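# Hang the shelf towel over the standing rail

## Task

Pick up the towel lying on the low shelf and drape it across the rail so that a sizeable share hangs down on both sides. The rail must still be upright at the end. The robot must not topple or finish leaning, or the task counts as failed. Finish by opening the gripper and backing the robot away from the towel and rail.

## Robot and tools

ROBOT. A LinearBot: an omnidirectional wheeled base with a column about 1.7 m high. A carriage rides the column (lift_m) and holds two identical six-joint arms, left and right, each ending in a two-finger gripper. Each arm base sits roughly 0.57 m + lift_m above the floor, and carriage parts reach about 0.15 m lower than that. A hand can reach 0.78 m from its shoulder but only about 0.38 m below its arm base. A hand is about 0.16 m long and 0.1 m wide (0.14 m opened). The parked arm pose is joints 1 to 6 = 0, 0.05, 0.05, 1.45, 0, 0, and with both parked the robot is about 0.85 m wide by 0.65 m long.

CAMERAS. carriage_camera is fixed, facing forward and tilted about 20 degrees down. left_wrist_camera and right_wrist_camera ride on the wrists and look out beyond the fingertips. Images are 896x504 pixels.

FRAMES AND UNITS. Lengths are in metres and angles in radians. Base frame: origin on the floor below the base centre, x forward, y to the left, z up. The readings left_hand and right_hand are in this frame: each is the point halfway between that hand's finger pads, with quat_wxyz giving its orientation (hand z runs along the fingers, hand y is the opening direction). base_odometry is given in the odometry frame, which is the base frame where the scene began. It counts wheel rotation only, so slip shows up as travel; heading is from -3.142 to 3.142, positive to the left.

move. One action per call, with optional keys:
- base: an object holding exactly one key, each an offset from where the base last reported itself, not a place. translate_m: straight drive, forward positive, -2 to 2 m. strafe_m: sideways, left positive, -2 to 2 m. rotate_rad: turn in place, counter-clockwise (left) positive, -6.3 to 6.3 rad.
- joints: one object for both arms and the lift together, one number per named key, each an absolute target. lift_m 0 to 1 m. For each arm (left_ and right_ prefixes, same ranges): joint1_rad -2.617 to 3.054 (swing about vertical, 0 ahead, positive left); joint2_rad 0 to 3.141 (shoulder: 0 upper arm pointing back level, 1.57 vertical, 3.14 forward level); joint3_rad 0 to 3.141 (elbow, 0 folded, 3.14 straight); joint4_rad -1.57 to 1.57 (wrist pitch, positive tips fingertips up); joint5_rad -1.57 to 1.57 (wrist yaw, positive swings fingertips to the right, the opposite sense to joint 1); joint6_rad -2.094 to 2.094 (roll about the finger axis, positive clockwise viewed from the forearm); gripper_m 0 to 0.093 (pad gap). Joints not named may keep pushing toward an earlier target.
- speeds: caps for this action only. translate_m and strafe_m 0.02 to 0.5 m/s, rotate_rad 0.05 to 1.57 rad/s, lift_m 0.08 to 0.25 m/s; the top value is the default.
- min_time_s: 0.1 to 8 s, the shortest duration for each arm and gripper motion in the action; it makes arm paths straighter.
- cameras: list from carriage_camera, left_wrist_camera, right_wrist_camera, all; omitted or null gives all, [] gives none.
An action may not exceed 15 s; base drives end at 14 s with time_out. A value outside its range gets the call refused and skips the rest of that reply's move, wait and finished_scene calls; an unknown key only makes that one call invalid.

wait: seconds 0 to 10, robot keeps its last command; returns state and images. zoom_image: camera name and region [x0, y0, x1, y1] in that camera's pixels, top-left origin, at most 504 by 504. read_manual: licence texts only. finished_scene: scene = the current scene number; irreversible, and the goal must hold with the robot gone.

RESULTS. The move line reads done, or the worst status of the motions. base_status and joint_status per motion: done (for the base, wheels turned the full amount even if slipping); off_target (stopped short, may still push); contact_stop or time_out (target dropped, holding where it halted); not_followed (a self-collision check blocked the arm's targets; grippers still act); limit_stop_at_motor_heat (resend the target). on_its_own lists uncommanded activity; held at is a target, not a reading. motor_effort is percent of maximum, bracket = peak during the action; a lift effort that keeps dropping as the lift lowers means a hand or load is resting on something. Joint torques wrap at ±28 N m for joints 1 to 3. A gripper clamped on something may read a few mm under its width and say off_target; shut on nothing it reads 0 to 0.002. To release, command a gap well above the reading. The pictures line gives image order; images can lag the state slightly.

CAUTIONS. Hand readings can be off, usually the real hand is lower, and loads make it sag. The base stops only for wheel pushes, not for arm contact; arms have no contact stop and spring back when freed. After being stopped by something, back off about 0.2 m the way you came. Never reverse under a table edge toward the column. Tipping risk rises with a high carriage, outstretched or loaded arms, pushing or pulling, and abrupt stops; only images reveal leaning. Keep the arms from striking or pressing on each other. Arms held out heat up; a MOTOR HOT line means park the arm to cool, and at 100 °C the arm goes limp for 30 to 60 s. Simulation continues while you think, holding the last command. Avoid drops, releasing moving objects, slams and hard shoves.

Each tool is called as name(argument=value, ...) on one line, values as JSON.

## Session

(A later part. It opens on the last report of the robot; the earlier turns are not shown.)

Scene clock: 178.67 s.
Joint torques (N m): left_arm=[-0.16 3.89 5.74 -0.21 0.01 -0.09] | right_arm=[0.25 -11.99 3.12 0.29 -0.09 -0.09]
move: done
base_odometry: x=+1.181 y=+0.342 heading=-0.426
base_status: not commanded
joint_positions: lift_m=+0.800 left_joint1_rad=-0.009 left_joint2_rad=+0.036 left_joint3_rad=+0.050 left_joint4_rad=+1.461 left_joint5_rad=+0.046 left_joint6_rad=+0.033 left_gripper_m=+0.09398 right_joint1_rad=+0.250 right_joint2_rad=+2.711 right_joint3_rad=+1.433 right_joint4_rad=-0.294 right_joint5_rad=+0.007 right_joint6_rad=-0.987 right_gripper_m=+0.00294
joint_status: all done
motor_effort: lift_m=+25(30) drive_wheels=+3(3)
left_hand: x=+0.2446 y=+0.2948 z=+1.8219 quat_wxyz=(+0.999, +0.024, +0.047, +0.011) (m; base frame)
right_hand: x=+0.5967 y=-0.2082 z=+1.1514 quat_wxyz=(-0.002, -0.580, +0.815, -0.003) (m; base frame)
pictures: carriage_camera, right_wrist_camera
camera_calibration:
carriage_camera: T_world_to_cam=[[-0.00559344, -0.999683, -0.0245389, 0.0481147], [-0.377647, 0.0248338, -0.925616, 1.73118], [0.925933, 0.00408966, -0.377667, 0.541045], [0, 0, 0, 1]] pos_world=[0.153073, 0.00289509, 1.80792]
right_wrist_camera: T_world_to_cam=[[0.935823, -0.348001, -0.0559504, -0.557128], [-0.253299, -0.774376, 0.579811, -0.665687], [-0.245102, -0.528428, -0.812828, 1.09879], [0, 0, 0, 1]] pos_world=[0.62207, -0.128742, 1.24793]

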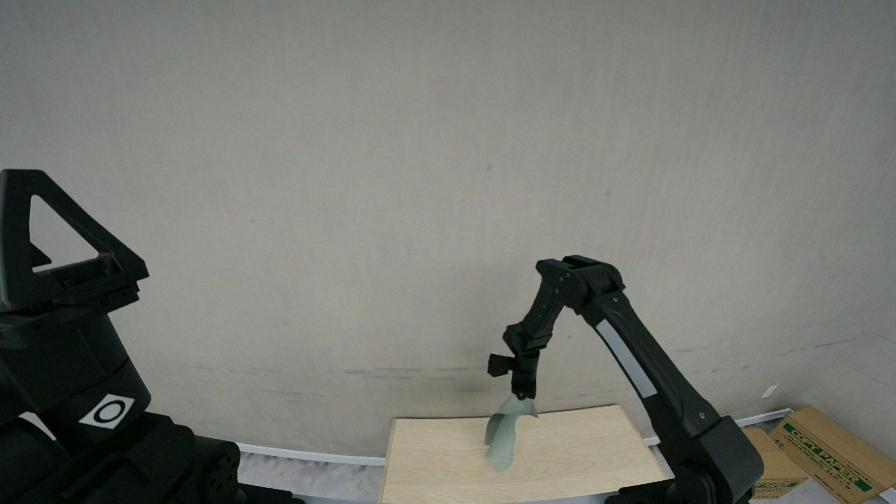

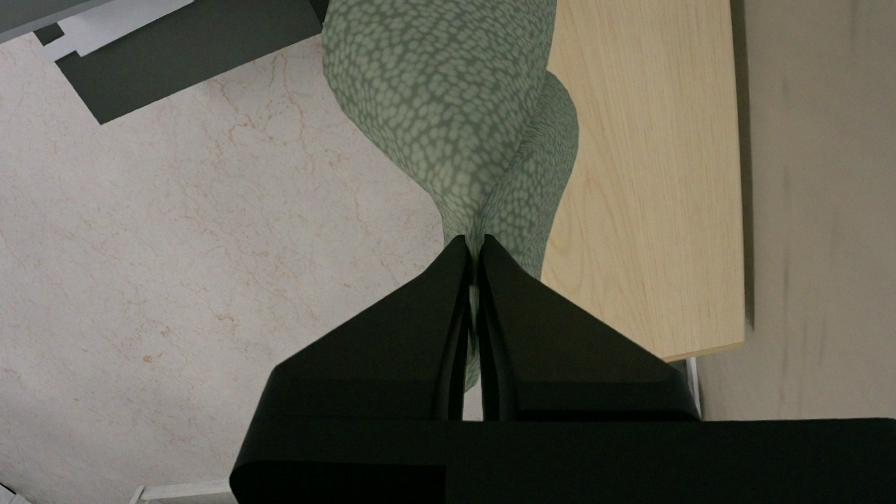

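move(joints={"lift_m": 0.87}, speeds={"lift_m": 0.12}, cameras=[])

move(base={"translate_m": -0.5}, speeds={"translate_m": 0.25}, cameras=["carriage_camera"])

Scene clock: 195.57 s.
Joint torques (N m): left_arm=[-0.18 3.88 5.6 -0.22 -0.01 -0.09] | right_arm=[0.24 -12.46 3.22 0.28 -0.08 -0.08]
move: done
base_odometry: x=+1.181 y=+0.342 heading=-0.426
base_status: not commanded
joint_positions: lift_m=+0.870 left_joint1_rad=-0.009 left_joint2_rad=+0.036 left_joint3_rad=+0.050 left_joint4_rad=+1.461 left_joint5_rad=+0.046 left_joint6_rad=+0.033 left_gripper_m=+0.09398 right_joint1_rad=+0.250 right_joint2_rad=+2.714 right_joint3_rad=+1.433 right_joint4_rad=-0.293 right_joint5_rad=+0.007 right_joint6_rad=-0.987 right_gripper_m=+0.00294
joint_status: all done
motor_effort: lift_m=+25(30) drive_wheels=+3(4)
left_hand: x=+0.2446 y=+0.2948 z=+1.8919 quat_wxyz=(+0.999, +0.024, +0.047, +0.011) (m; base frame)
right_hand: x=+0.5962 y=-0.2084 z=+1.2204 quat_wxyz=(-0.003, -0.580, +0.815, -0.003) (m; base frame)
pictures: none
No camera images: "cameras" was empty.

Scene clock: 198.97 s.
Joint torques (N m): left_arm=[-0.28 3.81 5.57 -0.2 0 -0.08] | right_arm=[0.24 -12.36 3.14 0.26 -0.1 -0.09]
move: done
base_odometry: x=+0.726 y=+0.549 heading=-0.426
base_status: done
joint_positions: lift_m=+0.870 left_joint1_rad=-0.009 left_joint2_rad=+0.036 left_joint3_rad=+0.050 left_joint4_rad=+1.460 left_joint5_rad=+0.046 left_joint6_rad=+0.033 left_gripper_m=+0.09398 right_joint1_rad=+0.250 right_joint2_rad=+2.714 right_joint3_rad=+1.433 right_joint4_rad=-0.291 right_joint5_rad=+0.007 right_joint6_rad=-0.987 right_gripper_m=+0.00294
joint_status: not commanded
motor_effort: lift_m=+25(25) drive_wheels=+0(11)
left_hand: x=+0.2446 y=+0.2948 z=+1.8919 quat_wxyz=(+0.999, +0.024, +0.048, +0.011) (m; base frame)
right_hand: x=+0.5964 y=-0.2081 z=+1.2204 quat_wxyz=(-0.002, -0.580, +0.815, -0.003) (m; base frame)
pictures: carriage_camera
camera_calibration:
carriage_camera: T_world_to_cam=[[-0.00559344, -0.999683, -0.0245389, 0.0498324], [-0.377647, 0.0248338, -0.925616, 1.79597], [0.925933, 0.00408966, -0.377667, 0.567481], [0, 0, 0, 1]] pos_world=[0.153073, 0.00289509, 1.87792]

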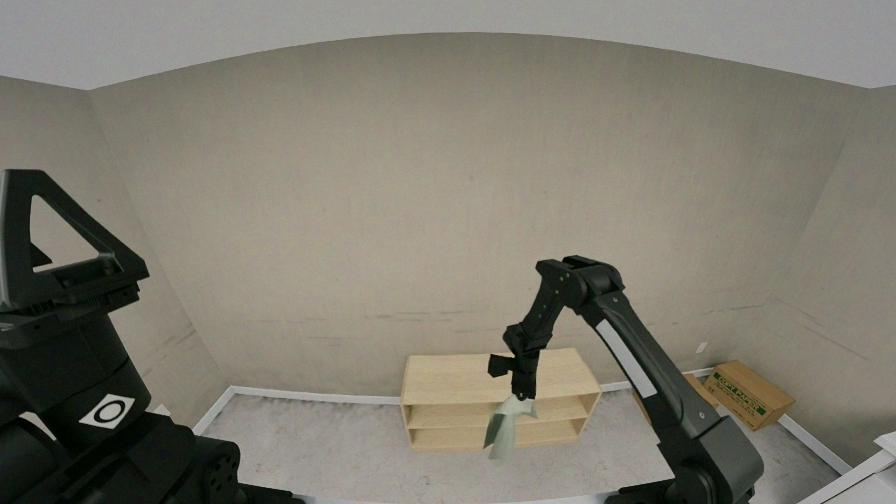

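move(base={"rotate_rad": 1.416}, joints={"lift_m": 0.7}, speeds={"rotate_rad": 0.5}, cameras=["carriage_camera"])

Scene clock: 206.20 s.
Joint torques (N m): left_arm=[-0.31 3.88 5.68 -0.18 -0.01 -0.08] | right_arm=[-0.31 -12.38 3.38 0.28 -0.07 -0.07]
move: done
base_odometry: x=+0.726 y=+0.549 heading=+0.990
base_status: done
joint_positions: lift_m=+0.700 left_joint1_rad=-0.009 left_joint2_rad=+0.036 left_joint3_rad=+0.050 left_joint4_rad=+1.460 left_joint5_rad=+0.046 left_joint6_rad=+0.033 left_gripper_m=+0.09398 right_joint1_rad=+0.255 right_joint2_rad=+2.715 right_joint3_rad=+1.432 right_joint4_rad=-0.291 right_joint5_rad=+0.006 right_joint6_rad=-0.987 right_gripper_m=+0.00295
joint_status: all done
motor_effort: lift_m=+20(20) drive_wheels=+7(11)
left_hand: x=+0.2446 y=+0.2948 z=+1.7224 quat_wxyz=(+0.999, +0.024, +0.048, +0.011) (m; base frame)
right_hand: x=+0.5952 y=-0.2063 z=+1.0504 quat_wxyz=(-0.003, -0.582, +0.813, -0.002) (m; base frame)
pictures: carriage_camera
camera_calibration:
carriage_camera: T_world_to_cam=[[-0.00559344, -0.999683, -0.0245389, 0.0456745], [-0.377647, 0.0248338, -0.925616, 1.63913], [0.925933, 0.00408966, -0.377667, 0.503488], [0, 0, 0, 1]] pos_world=[0.153073, 0.00289509, 1.70848]

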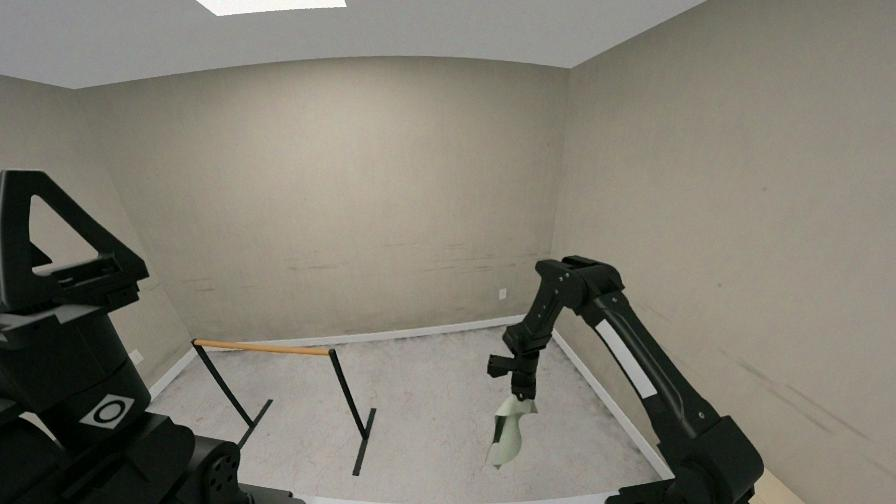

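move(base={"strafe_m": 1.25}, speeds={"strafe_m": 0.35}, cameras=["carriage_camera"])

Scene clock: 219.60 s.
Joint torques (N m): left_arm=[-0.27 3.89 5.57 -0.22 0.01 -0.09] | right_arm=[-0.31 -12.49 3.25 0.26 -0.07 -0.08]
move: done
base_odometry: x=-0.320 y=+1.234 heading=+0.991
base_status: done
joint_positions: lift_m=+0.700 left_joint1_rad=-0.009 left_joint2_rad=+0.036 left_joint3_rad=+0.050 left_joint4_rad=+1.460 left_joint5_rad=+0.046 left_joint6_rad=+0.033 left_gripper_m=+0.09398 right_joint1_rad=+0.255 right_joint2_rad=+2.715 right_joint3_rad=+1.432 right_joint4_rad=-0.291 right_joint5_rad=+0.006 right_joint6_rad=-0.987 right_gripper_m=+0.00295
joint_status: not commanded
motor_effort: lift_m=+20(20) drive_wheels=-6(18)
left_hand: x=+0.2446 y=+0.2948 z=+1.7224 quat_wxyz=(+0.999, +0.024, +0.048, +0.011) (m; base frame)
right_hand: x=+0.5952 y=-0.2062 z=+1.0504 quat_wxyz=(-0.003, -0.582, +0.813, -0.002) (m; base frame)
pictures: carriage_camera
camera_calibration:
carriage_camera: T_world_to_cam=[[-0.00559344, -0.999683, -0.0245389, 0.0456745], [-0.377647, 0.0248338, -0.925616, 1.63913], [0.925933, 0.00408966, -0.377667, 0.503488], [0, 0, 0, 1]] pos_world=[0.153073, 0.00289509, 1.70848]

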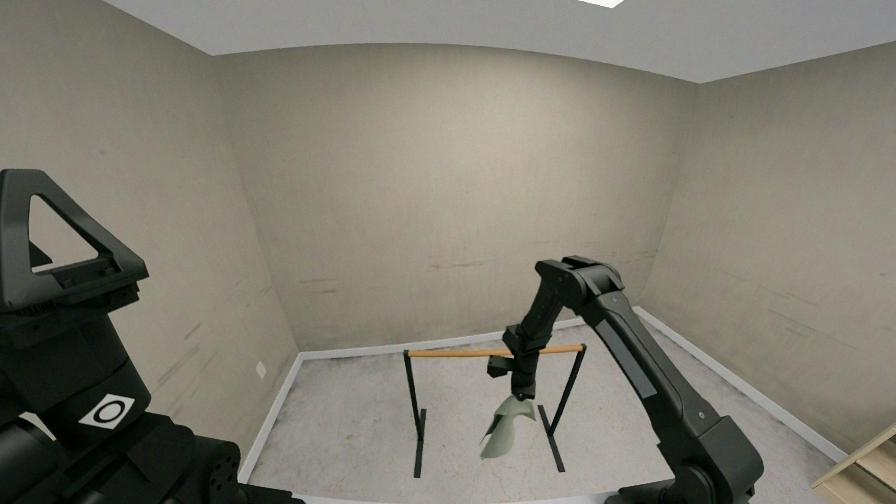

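move(base={"strafe_m": -0.19}, joints={"right_joint6_rad": 0.25, "lift_m": 0.72}, speeds={"strafe_m": 0.2}, min_time_s=2, cameras=["carriage_camera", "right_wrist_camera"])

Scene clock: 246.30 s.
Joint torques (N m): left_arm=[-0.29 3.86 5.67 -0.23 0.01 -0.08] | right_arm=[-0.25 -12.68 3.3 0.27 0.04 0.12]
move: done
base_odometry: x=-0.161 y=+1.130 heading=+0.992
base_status: done
joint_positions: lift_m=+0.720 left_joint1_rad=-0.009 left_joint2_rad=+0.036 left_joint3_rad=+0.050 left_joint4_rad=+1.460 left_joint5_rad=+0.046 left_joint6_rad=+0.033 left_gripper_m=+0.09398 right_joint1_rad=+0.255 right_joint2_rad=+2.717 right_joint3_rad=+1.432 right_joint4_rad=-0.290 right_joint5_rad=+0.005 right_joint6_rad=+0.235 right_gripper_m=+0.00294
joint_status: all done
motor_effort: lift_m=+25(30) drive_wheels=+7(14)
left_hand: x=+0.2446 y=+0.2948 z=+1.7419 quat_wxyz=(+0.999, +0.024, +0.048, +0.011) (m; base frame)
right_hand: x=+0.5949 y=-0.2062 z=+1.0691 quat_wxyz=(-0.001, -0.010, +1.000, -0.003) (m; base frame)
pictures: carriage_camera, right_wrist_camera
camera_calibration:
carriage_camera: T_world_to_cam=[[-0.00559344, -0.999683, -0.0245389, 0.046152], [-0.377647, 0.0248338, -0.925616, 1.65714], [0.925933, 0.00408966, -0.377667, 0.510837], [0, 0, 0, 1]] pos_world=[0.153073, 0.00289509, 1.72794]
right_wrist_camera: T_world_to_cam=[[-0.00186355, -0.998578, -0.0532718, -0.138528], [-0.816766, -0.0292162, 0.576229, -0.124204], [-0.576966, 0.0445845, -0.815551, 1.35101], [0, 0, 0, 1]] pos_world=[0.677784, -0.202194, 1.16601]

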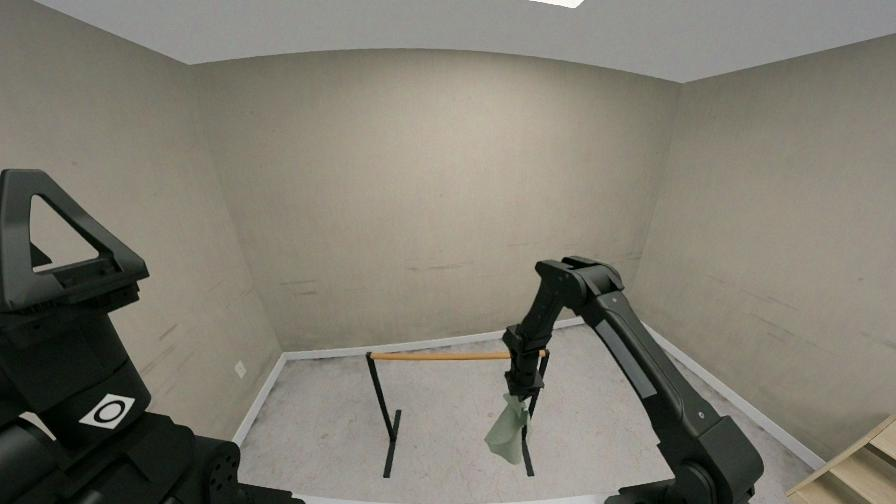

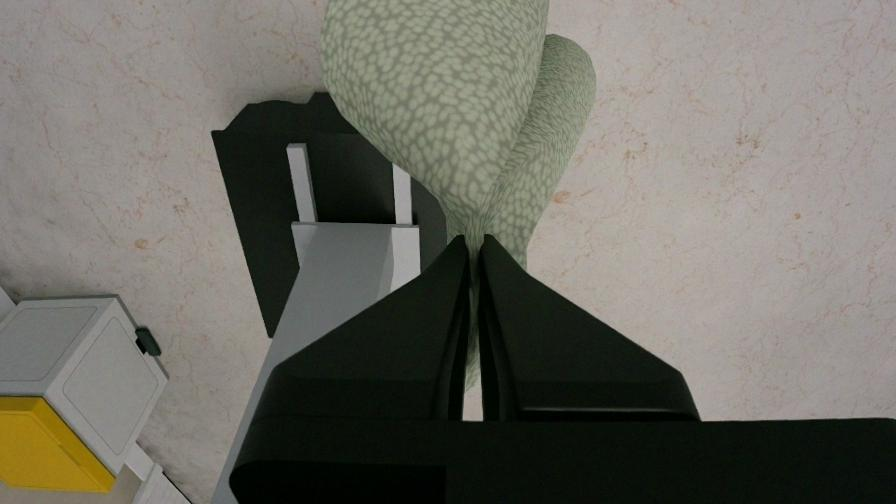

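move(base={"translate_m": 0.34}, speeds={"translate_m": 0.2}, cameras=["carriage_camera", "right_wrist_camera"])

Scene clock: 258.80 s.
Joint torques (N m): left_arm=[-0.24 3.95 5.6 -0.23 0 -0.09] | right_arm=[-0.28 -12.67 3.28 0.33 0.04 0.21]
move: done
base_odometry: x=+0.026 y=+1.414 heading=+0.991
base_status: done
joint_positions: lift_m=+0.720 left_joint1_rad=-0.009 left_joint2_rad=+0.036 left_joint3_rad=+0.050 left_joint4_rad=+1.461 left_joint5_rad=+0.046 left_joint6_rad=+0.033 left_gripper_m=+0.09398 right_joint1_rad=+0.256 right_joint2_rad=+2.717 right_joint3_rad=+1.432 right_joint4_rad=-0.290 right_joint5_rad=+0.005 right_joint6_rad=+0.237 right_gripper_m=+0.00294
joint_status: not commanded
motor_effort: lift_m=+25(25) drive_wheels=-5(12)
left_hand: x=+0.2445 y=+0.2948 z=+1.7419 quat_wxyz=(+0.999, +0.024, +0.047, +0.011) (m; base frame)
right_hand: x=+0.5948 y=-0.2060 z=+1.0691 quat_wxyz=(-0.001, -0.010, +1.000, -0.003) (m; base frame)
pictures: carriage_camera, right_wrist_camera
camera_calibration:
carriage_camera: T_world_to_cam=[[-0.00559344, -0.999683, -0.0245389, 0.046152], [-0.377647, 0.0248338, -0.925616, 1.65714], [0.925933, 0.00408966, -0.377667, 0.510837], [0, 0, 0, 1]] pos_world=[0.153073, 0.00289509, 1.72794]
right_wrist_camera: T_world_to_cam=[[-0.00300575, -0.998576, -0.053267, -0.137569], [-0.816805, -0.0282787, 0.57622, -0.124031], [-0.576906, 0.0452407, -0.815557, 1.35106], [0, 0, 0, 1]] pos_world=[0.677714, -0.202003, 1.16601]

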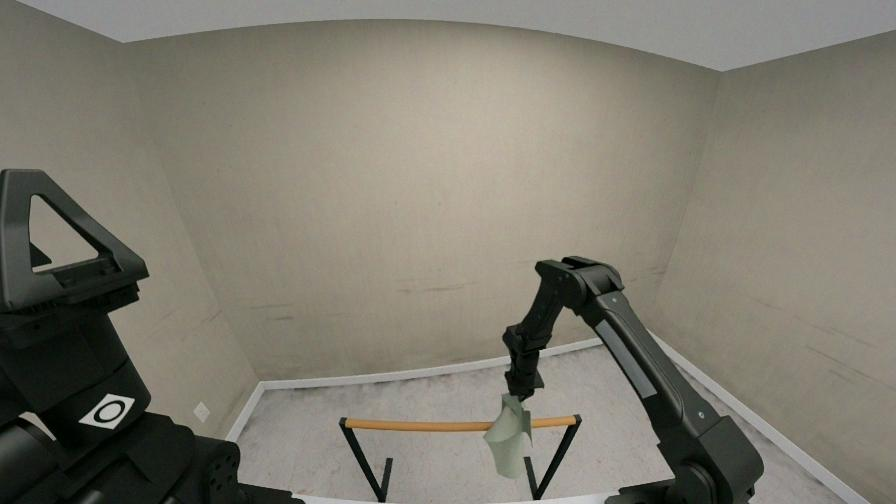

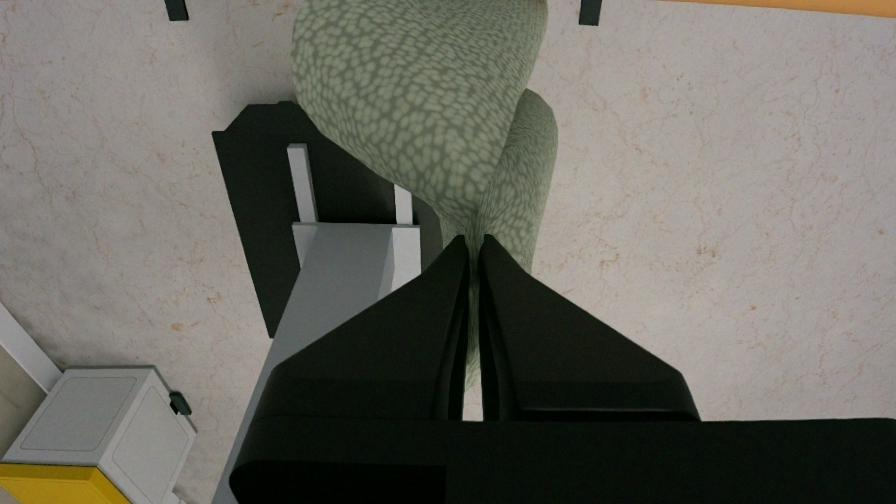

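move(base={"translate_m": 0.15}, joints={"lift_m": 0.7}, speeds={"translate_m": 0.12, "lift_m": 0.08}, cameras=["carriage_camera", "right_wrist_camera"])

Scene clock: 272.40 s.
Joint torques (N m): left_arm=[-0.25 3.95 5.65 -0.21 0.02 -0.09] | right_arm=[-0.28 -12.82 3.4 0.27 0.04 0.21]
move: done
base_odometry: x=+0.108 y=+1.539 heading=+0.991
base_status: done
joint_positions: lift_m=+0.700 left_joint1_rad=-0.009 left_joint2_rad=+0.036 left_joint3_rad=+0.050 left_joint4_rad=+1.461 left_joint5_rad=+0.046 left_joint6_rad=+0.033 left_gripper_m=+0.09398 right_joint1_rad=+0.256 right_joint2_rad=+2.718 right_joint3_rad=+1.429 right_joint4_rad=-0.292 right_joint5_rad=+0.005 right_joint6_rad=+0.237 right_gripper_m=+0.00294
joint_status: all done
motor_effort: lift_m=+20(21) drive_wheels=-5(14)
left_hand: x=+0.2444 y=+0.2948 z=+1.7225 quat_wxyz=(+0.999, +0.024, +0.047, +0.011) (m; base frame)
right_hand: x=+0.5926 y=-0.2065 z=+1.0490 quat_wxyz=(-0.004, -0.010, +1.000, -0.004) (m; base frame)
pictures: carriage_camera, right_wrist_camera
camera_calibration:
carriage_camera: T_world_to_cam=[[-0.00559344, -0.999683, -0.0245389, 0.0456742], [-0.377647, 0.0248338, -0.925616, 1.63912], [0.925933, 0.00408966, -0.377667, 0.503484], [0, 0, 0, 1]] pos_world=[0.153073, 0.00289509, 1.70847]
right_wrist_camera: T_world_to_cam=[[-0.00331568, -0.998657, -0.0517064, -0.140686], [-0.813388, -0.0273852, 0.581076, -0.121164], [-0.581712, 0.043984, -0.812205, 1.33249], [0, 0, 0, 1]] pos_world=[0.676107, -0.202423, 1.14539]

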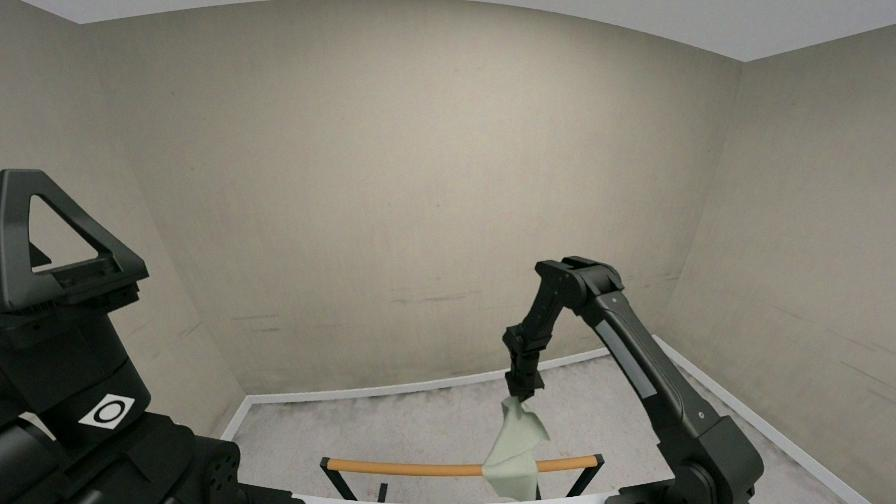

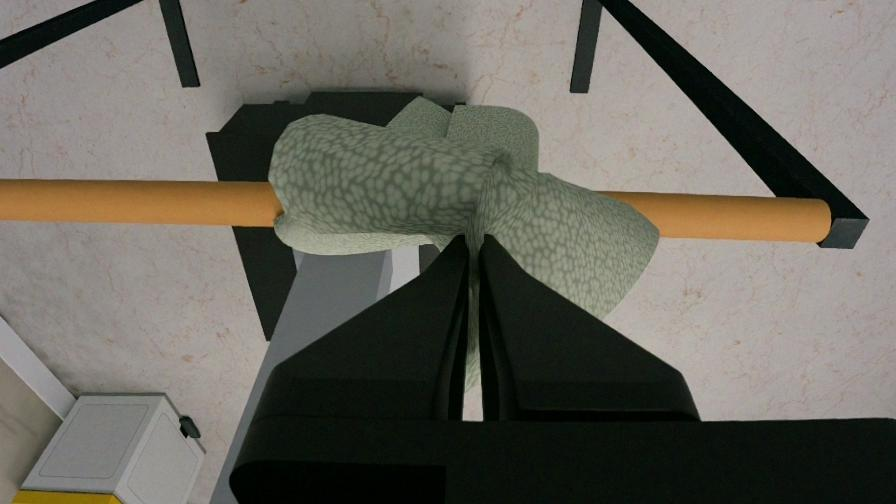

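move(joints={"lift_m": 0.58, "right_joint1_rad": 0.24, "right_joint2_rad": 2.956, "right_joint3_rad": 1.995, "right_joint4_rad": -0.61}, speeds={"lift_m": 0.08}, min_time_s=1.6, cameras=["carriage_camera", "right_wrist_camera"])

Scene clock: 283.73 s.
Joint torques (N m): left_arm=[-0.27 3.88 5.72 -0.23 -0.01 -0.1] | right_arm=[-0.94 -13.72 6.58 0.21 0.05 0.22]
move: done
base_odometry: x=+0.108 y=+1.539 heading=+0.991
base_status: not commanded
joint_positions: lift_m=+0.580 left_joint1_rad=-0.009 left_joint2_rad=+0.036 left_joint3_rad=+0.050 left_joint4_rad=+1.461 left_joint5_rad=+0.046 left_joint6_rad=+0.033 left_gripper_m=+0.09398 right_joint1_rad=+0.247 right_joint2_rad=+2.934 right_joint3_rad=+1.976 right_joint4_rad=-0.599 right_joint5_rad=+0.005 right_joint6_rad=+0.237 right_gripper_m=+0.00294
joint_status: all done
motor_effort: lift_m=+19(20) drive_wheels=+5(5)
left_hand: x=+0.2444 y=+0.2948 z=+1.6026 quat_wxyz=(+0.999, +0.024, +0.047, +0.011) (m; base frame)
right_hand: x=+0.6788 y=-0.1881 z=+0.9278 quat_wxyz=(+0.008, -0.005, +1.000, -0.001) (m; base frame)
pictures: carriage_camera, right_wrist_camera
camera_calibration:
carriage_camera: T_world_to_cam=[[-0.00559344, -0.999683, -0.0245389, 0.0427321], [-0.377647, 0.0248338, -0.925616, 1.52814], [0.925933, 0.00408966, -0.377667, 0.458203], [0, 0, 0, 1]] pos_world=[0.153073, 0.00289509, 1.58857]
right_wrist_camera: T_world_to_cam=[[-0.0103775, -0.998261, -0.0580339, -0.117529], [-0.827321, -0.0240258, 0.561215, 0.0483063], [-0.561633, 0.0538367, -0.825633, 1.28405], [0, 0, 0, 1]] pos_world=[0.759909, -0.185293, 1.02622]

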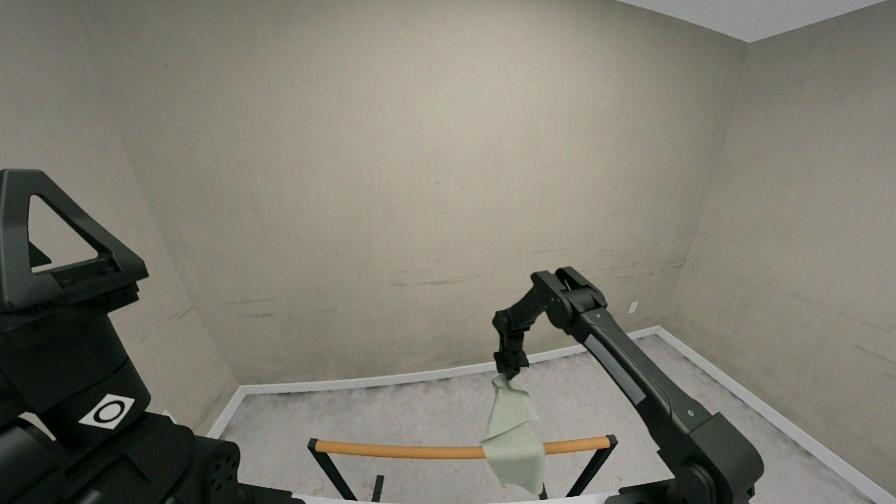

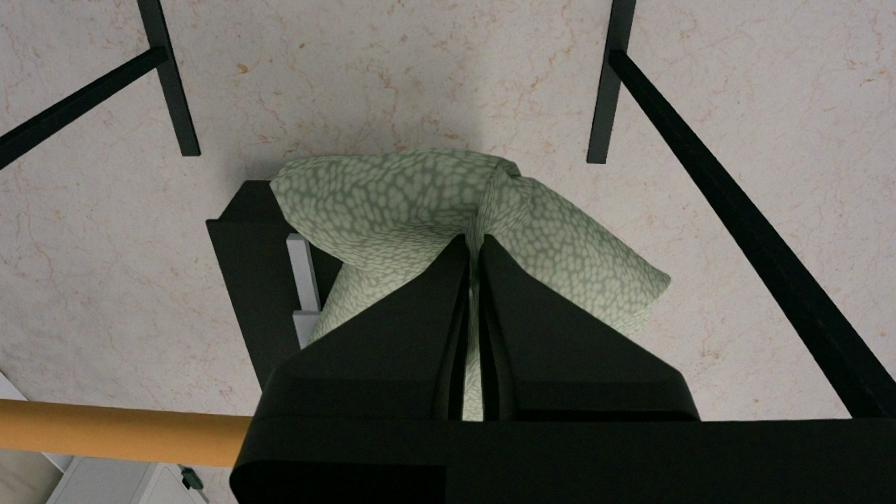

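zoom_image(camera="carriage_camera", region=[420, 350, 620, 504])

Scaled by 2.520 from the camera's 896x504 image, which has a finer 1280x720 frame.

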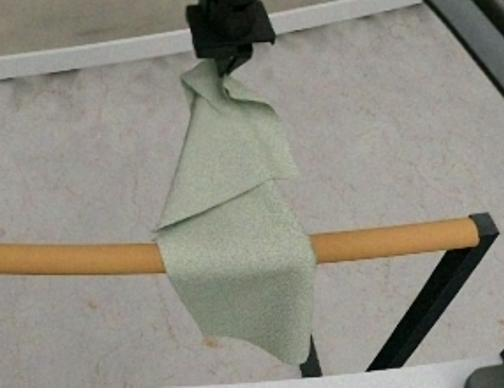

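move(joints={"lift_m": 0.43}, speeds={"lift_m": 0.1}, cameras=["carriage_camera", "right_wrist_camera"])

zoom_image(camera="carriage_camera", region=[420, 350, 620, 504])

Scene clock: 290.40 s.
Joint torques (N m): left_arm=[-0.28 3.82 5.61 -0.23 -0.01 -0.08] | right_arm=[-0.96 -14.09 6.09 0.28 0.03 0.2]
move: done
base_odometry: x=+0.108 y=+1.539 heading=+0.991
base_status: not commanded
joint_positions: lift_m=+0.430 left_joint1_rad=-0.009 left_joint2_rad=+0.036 left_joint3_rad=+0.050 left_joint4_rad=+1.461 left_joint5_rad=+0.046 left_joint6_rad=+0.033 left_gripper_m=+0.09398 right_joint1_rad=+0.247 right_joint2_rad=+2.939 right_joint3_rad=+1.983 right_joint4_rad=-0.607 right_joint5_rad=+0.005 right_joint6_rad=+0.237 right_gripper_m=+0.00294
joint_status: all done
motor_effort: lift_m=+20(20) drive_wheels=+5(5)
left_hand: x=+0.2444 y=+0.2948 z=+1.4525 quat_wxyz=(+0.999, +0.024, +0.047, +0.011) (m; base frame)
right_hand: x=+0.6776 y=-0.1884 z=+0.7767 quat_wxyz=(+0.004, -0.005, +1.000, -0.001) (m; base frame)
pictures: carriage_camera, right_wrist_camera
camera_calibration:
carriage_camera: T_world_to_cam=[[-0.00559344, -0.999683, -0.0245389, 0.0390492], [-0.377647, 0.0248338, -0.925616, 1.38922], [0.925933, 0.00408966, -0.377667, 0.401522], [0, 0, 0, 1]] pos_world=[0.153073, 0.00289509, 1.43849]
right_wrist_camera: T_world_to_cam=[[-0.0111388, -0.998352, -0.0562885, -0.127452], [-0.823576, -0.0227653, 0.566749, 0.125558], [-0.567097, 0.0526707, -0.821965, 1.15931], [0, 0, 0, 1]] pos_world=[0.75943, -0.185445, 0.874581]

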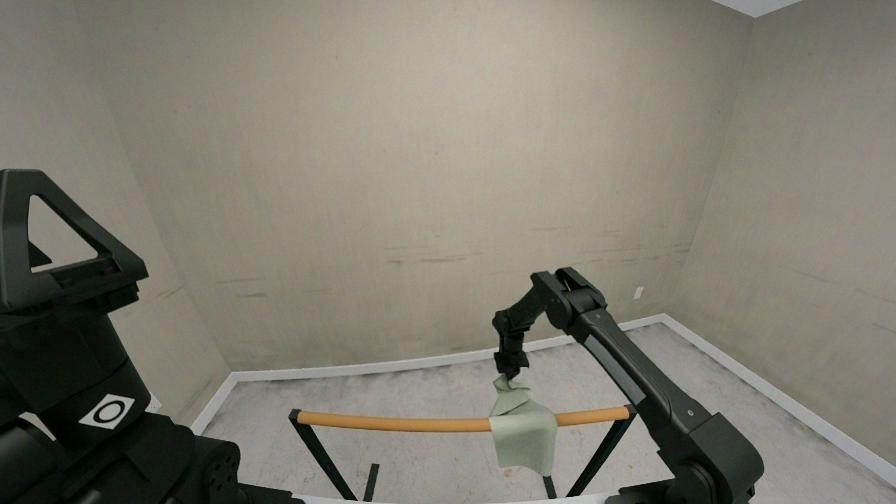

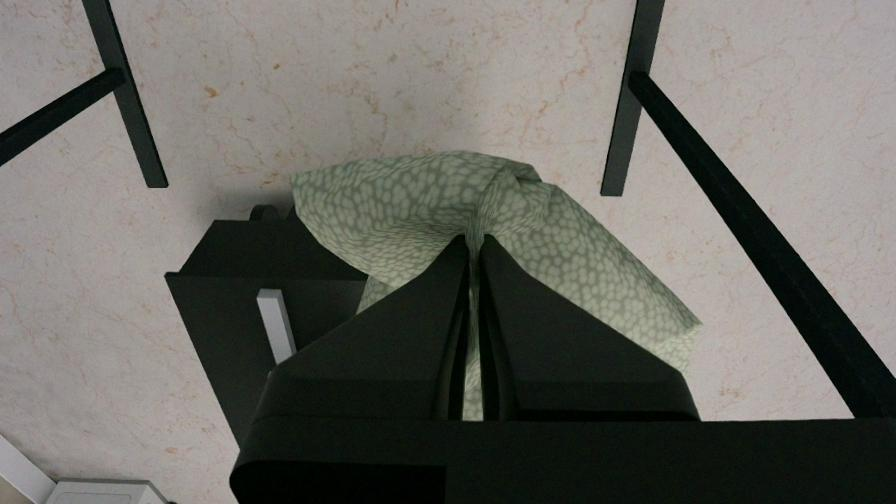

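Scaled by 2.520 from the camera's 896x504 image, which has a finer 1280x720 frame.

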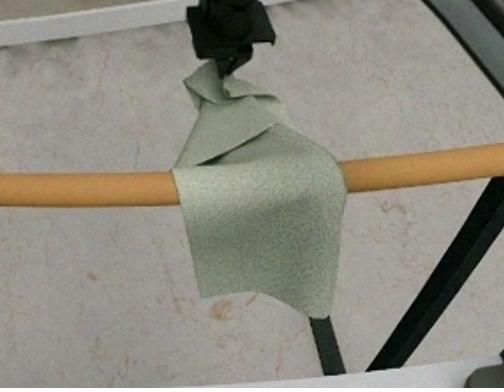

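move(joints={"lift_m": 0.335, "right_joint1_rad": 0.25, "right_joint2_rad": 2.78, "right_joint3_rad": 1.55, "right_joint4_rad": -0.35}, speeds={"lift_m": 0.08}, min_time_s=1.3, cameras=["carriage_camera", "right_wrist_camera"])

zoom_image(camera="carriage_camera", region=[420, 330, 620, 484])

Scene clock: 296.20 s.
Joint torques (N m): left_arm=[-0.25 3.85 5.67 -0.22 0.01 -0.09] | right_arm=[0.05 -17.37 2.96 0.31 0.02 0.21]
move: done
base_odometry: x=+0.108 y=+1.539 heading=+0.991
base_status: not commanded
joint_positions: lift_m=+0.335 left_joint1_rad=-0.009 left_joint2_rad=+0.036 left_joint3_rad=+0.050 left_joint4_rad=+1.461 left_joint5_rad=+0.046 left_joint6_rad=+0.033 left_gripper_m=+0.09398 right_joint1_rad=+0.247 right_joint2_rad=+2.820 right_joint3_rad=+1.555 right_joint4_rad=-0.368 right_joint5_rad=+0.005 right_joint6_rad=+0.237 right_gripper_m=+0.00294
joint_status: all done
motor_effort: lift_m=+20(20) drive_wheels=+5(5)
left_hand: x=+0.2444 y=+0.2948 z=+1.3575 quat_wxyz=(+0.999, +0.024, +0.047, +0.011) (m; base frame)
right_hand: x=+0.5954 y=-0.2091 z=+0.6623 quat_wxyz=(-0.030, -0.005, +0.999, -0.010) (m; base frame)
pictures: carriage_camera, right_wrist_camera
camera_calibration:
carriage_camera: T_world_to_cam=[[-0.00559344, -0.999683, -0.0245389, 0.0367195], [-0.377647, 0.0248338, -0.925616, 1.30135], [0.925933, 0.00408966, -0.377667, 0.365667], [0, 0, 0, 1]] pos_world=[0.153073, 0.00289509, 1.34355]
right_wrist_camera: T_world_to_cam=[[-0.0143569, -0.999165, -0.038248, -0.165731], [-0.783118, -0.0125479, 0.621747, 0.0638778], [-0.621708, 0.0388791, -0.782284, 1.0231], [0, 0, 0, 1]] pos_world=[0.683711, -0.204568, 0.754297]

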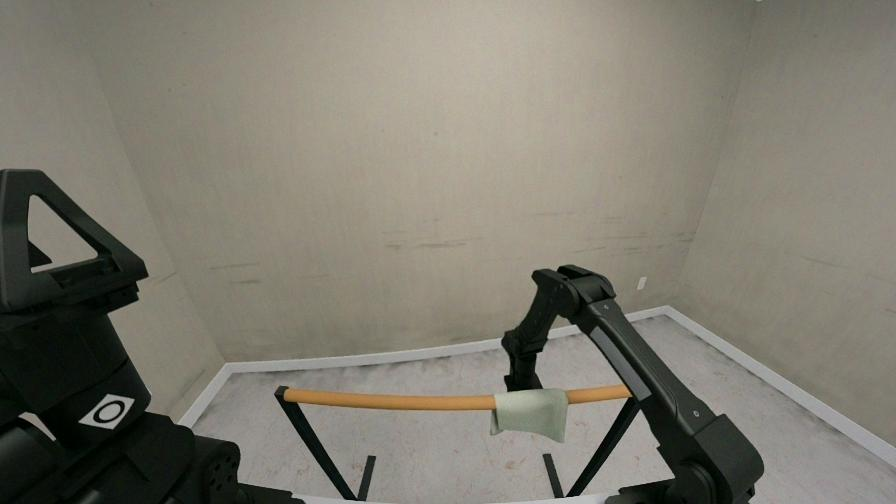

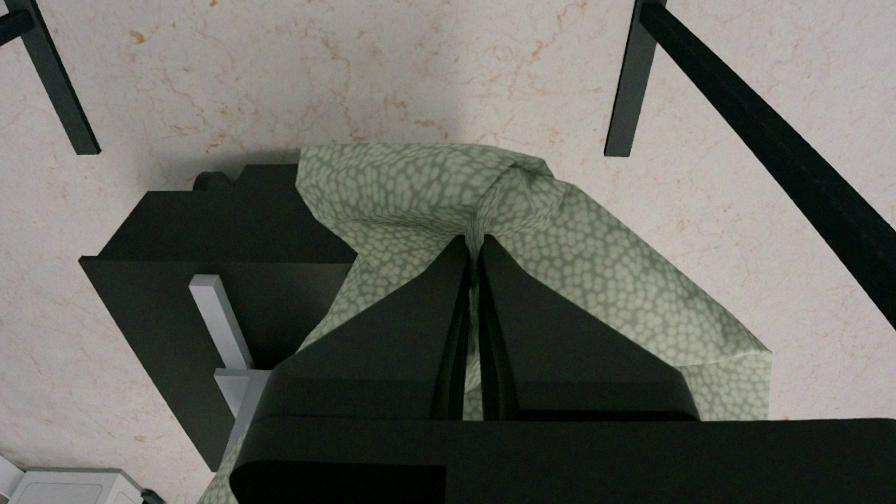

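Scaled by 2.520 from the camera's 896x504 image, which has a finer 1280x720 frame.

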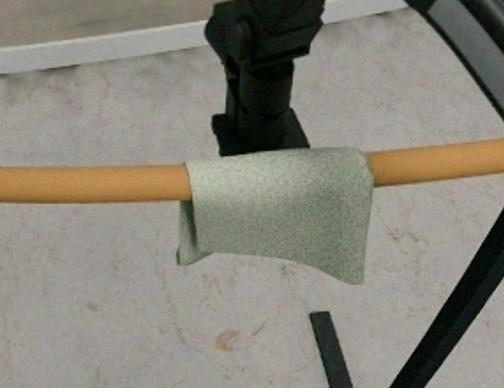

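wait(seconds=1, cameras=["carriage_camera"])

zoom_image(camera="carriage_camera", region=[420, 330, 620, 484])

Scene clock: 305.80 s.
Joint torques (N m): left_arm=[-0.28 3.89 5.63 -0.23 0.01 -0.1] | right_arm=[0.09 -17.39 2.96 0.33 0.04 0.22]
base_odometry: x=+0.108 y=+1.539 heading=+0.991
base_status: not commanded
joint_positions: lift_m=+0.335 left_joint1_rad=-0.009 left_joint2_rad=+0.036 left_joint3_rad=+0.050 left_joint4_rad=+1.461 left_joint5_rad=+0.046 left_joint6_rad=+0.033 left_gripper_m=+0.09398 right_joint1_rad=+0.247 right_joint2_rad=+2.820 right_joint3_rad=+1.555 right_joint4_rad=-0.365 right_joint5_rad=+0.005 right_joint6_rad=+0.237 right_gripper_m=+0.00294
joint_status: all done
motor_effort: lift_m=+20(20) drive_wheels=+5(5)
left_hand: x=+0.2444 y=+0.2948 z=+1.3575 quat_wxyz=(+0.999, +0.024, +0.047, +0.011) (m; base frame)
right_hand: x=+0.5963 y=-0.2089 z=+0.6624 quat_wxyz=(-0.028, -0.005, +1.000, -0.009) (m; base frame)
wait: 1.00 s; at rest from the start
pictures: carriage_camera
camera_calibration:
carriage_camera: T_world_to_cam=[[-0.00559344, -0.999683, -0.0245389, 0.0367195], [-0.377647, 0.0248338, -0.925616, 1.30135], [0.925933, 0.00408966, -0.377667, 0.365667], [0, 0, 0, 1]] pos_world=[0.153073, 0.00289509, 1.34355]

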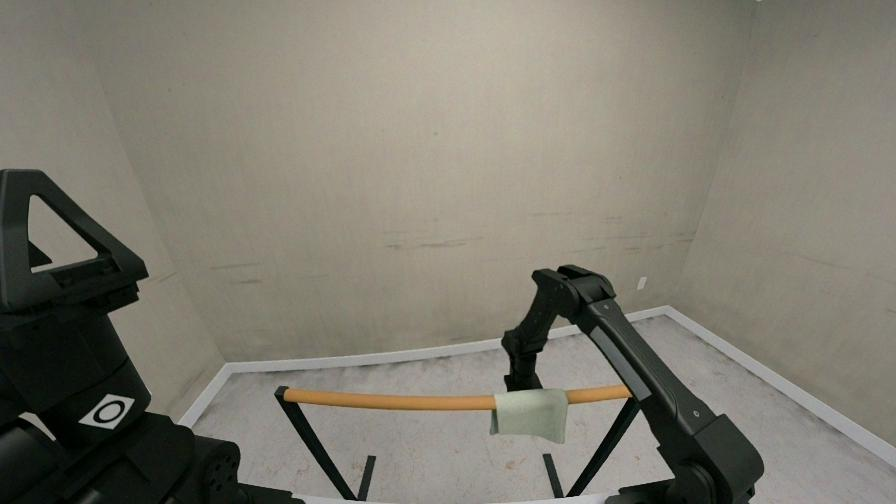

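Scaled by 2.520 from the camera's 896x504 image, which has a finer 1280x720 frame.

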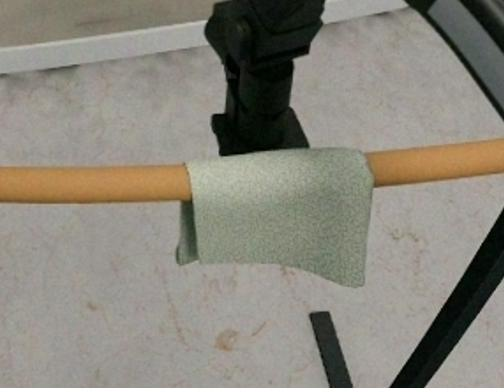

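move(joints={"left_joint1_rad": -0.5, "left_joint2_rad": 0.6, "left_joint3_rad": 0.6, "left_joint4_rad": -0.7, "left_joint5_rad": 0.6, "left_joint6_rad": 0}, min_time_s=1.5, cameras=["left_wrist_camera"])

Scene clock: 332.97 s.
Joint torques (N m): left_arm=[-0.92 1.1 9.1 1.9 0.35 -0.17] | right_arm=[0.06 -17.33 2.93 0.31 0.04 0.21]
move: done
base_odometry: x=+0.108 y=+1.539 heading=+0.991
base_status: not commanded
joint_positions: lift_m=+0.335 left_joint1_rad=-0.494 left_joint2_rad=+0.594 left_joint3_rad=+0.577 left_joint4_rad=-0.674 left_joint5_rad=+0.588 left_joint6_rad=+0.010 left_gripper_m=+0.09398 right_joint1_rad=+0.247 right_joint2_rad=+2.820 right_joint3_rad=+1.555 right_joint4_rad=-0.364 right_joint5_rad=+0.005 right_joint6_rad=+0.237 right_gripper_m=+0.00294
joint_status: all done
motor_effort: lift_m=+20(20) drive_wheels=+5(5)
left_hand: x=+0.3644 y=+0.1174 z=+1.1050 quat_wxyz=(+0.333, +0.335, +0.808, -0.352) (m; base frame)
right_hand: x=+0.5966 y=-0.2089 z=+0.6624 quat_wxyz=(-0.027, -0.005, +1.000, -0.009) (m; base frame)
pictures: left_wrist_camera
camera_calibration:
left_wrist_camera: T_world_to_cam=[[-0.794526, -0.503806, 0.338981, -0.027224], [-0.60108, 0.731776, -0.321259, 0.490083], [-0.086206, -0.459003, -0.884243, 1.18323], [0, 0, 0, 1]] pos_world=[0.37495, 0.170759, 1.21293]

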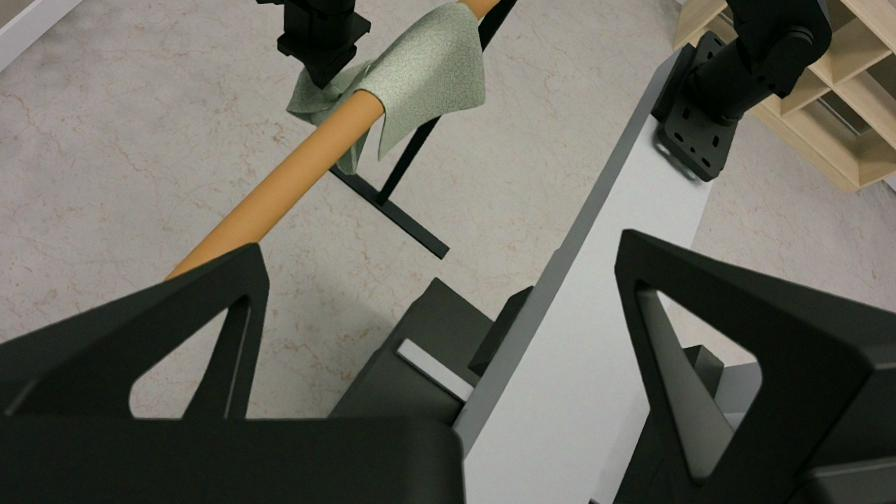

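zoom_image(camera="left_wrist_camera", region=[250, 0, 530, 200])

Scaled by 1.800 from the camera's 896x504 image, which has a finer 1280x720 frame.

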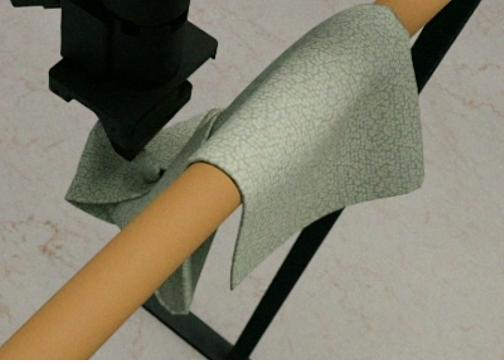

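move(joints={"lift_m": 0.7}, speeds={"lift_m": 0.12}, cameras=["left_wrist_camera", "carriage_camera"])

Scene clock: 360.40 s.
Joint torques (N m): left_arm=[-0.87 0.92 8.32 2.01 0.39 -0.14] | right_arm=[0.01 -16.27 3.15 0.25 0.04 0.2]
move: done
base_odometry: x=+0.108 y=+1.539 heading=+0.991
base_status: not commanded
joint_positions: lift_m=+0.700 left_joint1_rad=-0.494 left_joint2_rad=+0.595 left_joint3_rad=+0.586 left_joint4_rad=-0.686 left_joint5_rad=+0.591 left_joint6_rad=+0.009 left_gripper_m=+0.09398 right_joint1_rad=+0.247 right_joint2_rad=+2.808 right_joint3_rad=+1.553 right_joint4_rad=-0.359 right_joint5_rad=+0.005 right_joint6_rad=+0.237 right_gripper_m=+0.00294
joint_status: all done
motor_effort: lift_m=+24(30) drive_wheels=+5(5)
left_hand: x=+0.3634 y=+0.1174 z=+1.4714 quat_wxyz=(+0.330, +0.335, +0.809, -0.353) (m; base frame)
right_hand: x=+0.6010 y=-0.2077 z=+1.0310 quat_wxyz=(-0.021, -0.005, +1.000, -0.008) (m; base frame)
pictures: carriage_camera, left_wrist_camera
camera_calibration:
carriage_camera: T_world_to_cam=[[-0.00559344, -0.999683, -0.0245389, 0.0456621], [-0.377647, 0.0248338, -0.925616, 1.63866], [0.925933, 0.00408966, -0.377667, 0.503297], [0, 0, 0, 1]] pos_world=[0.153073, 0.00289509, 1.70797]
left_wrist_camera: T_world_to_cam=[[-0.79354, -0.5024, 0.343351, -0.159145], [-0.601605, 0.732525, -0.318558, 0.603244], [-0.0914693, -0.45935, -0.883533, 1.50801], [0, 0, 0, 1]] pos_world=[0.374563, 0.170858, 1.57919]

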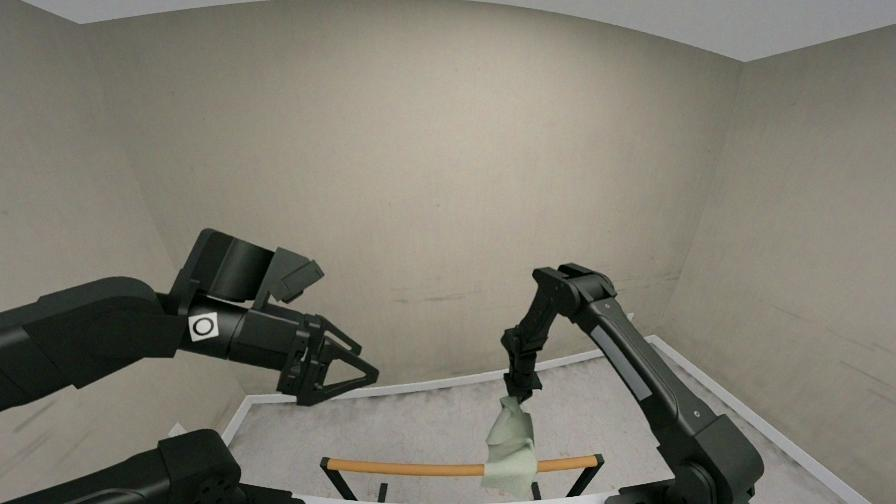

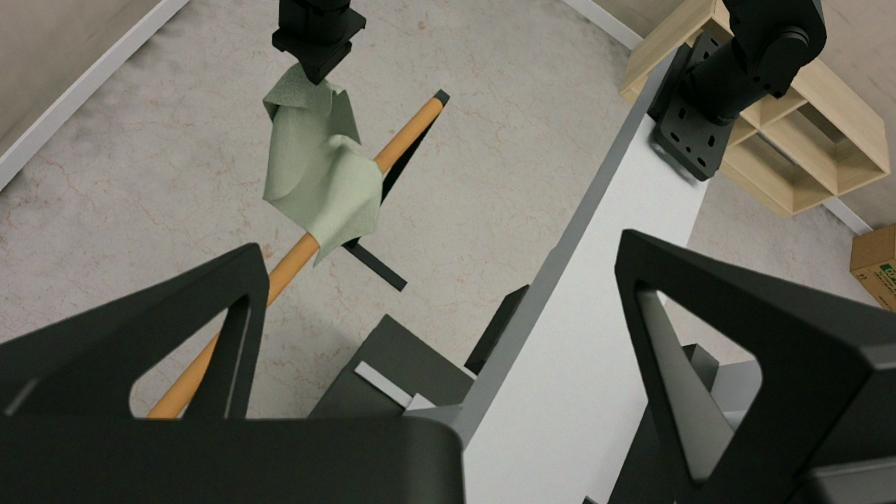

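zoom_image(camera="left_wrist_camera", region=[230, 30, 470, 290])

Scaled by 1.938 from the camera's 896x504 image, which has a finer 1280x720 frame.

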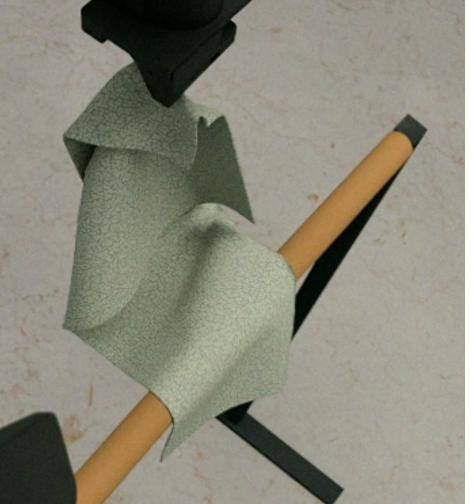

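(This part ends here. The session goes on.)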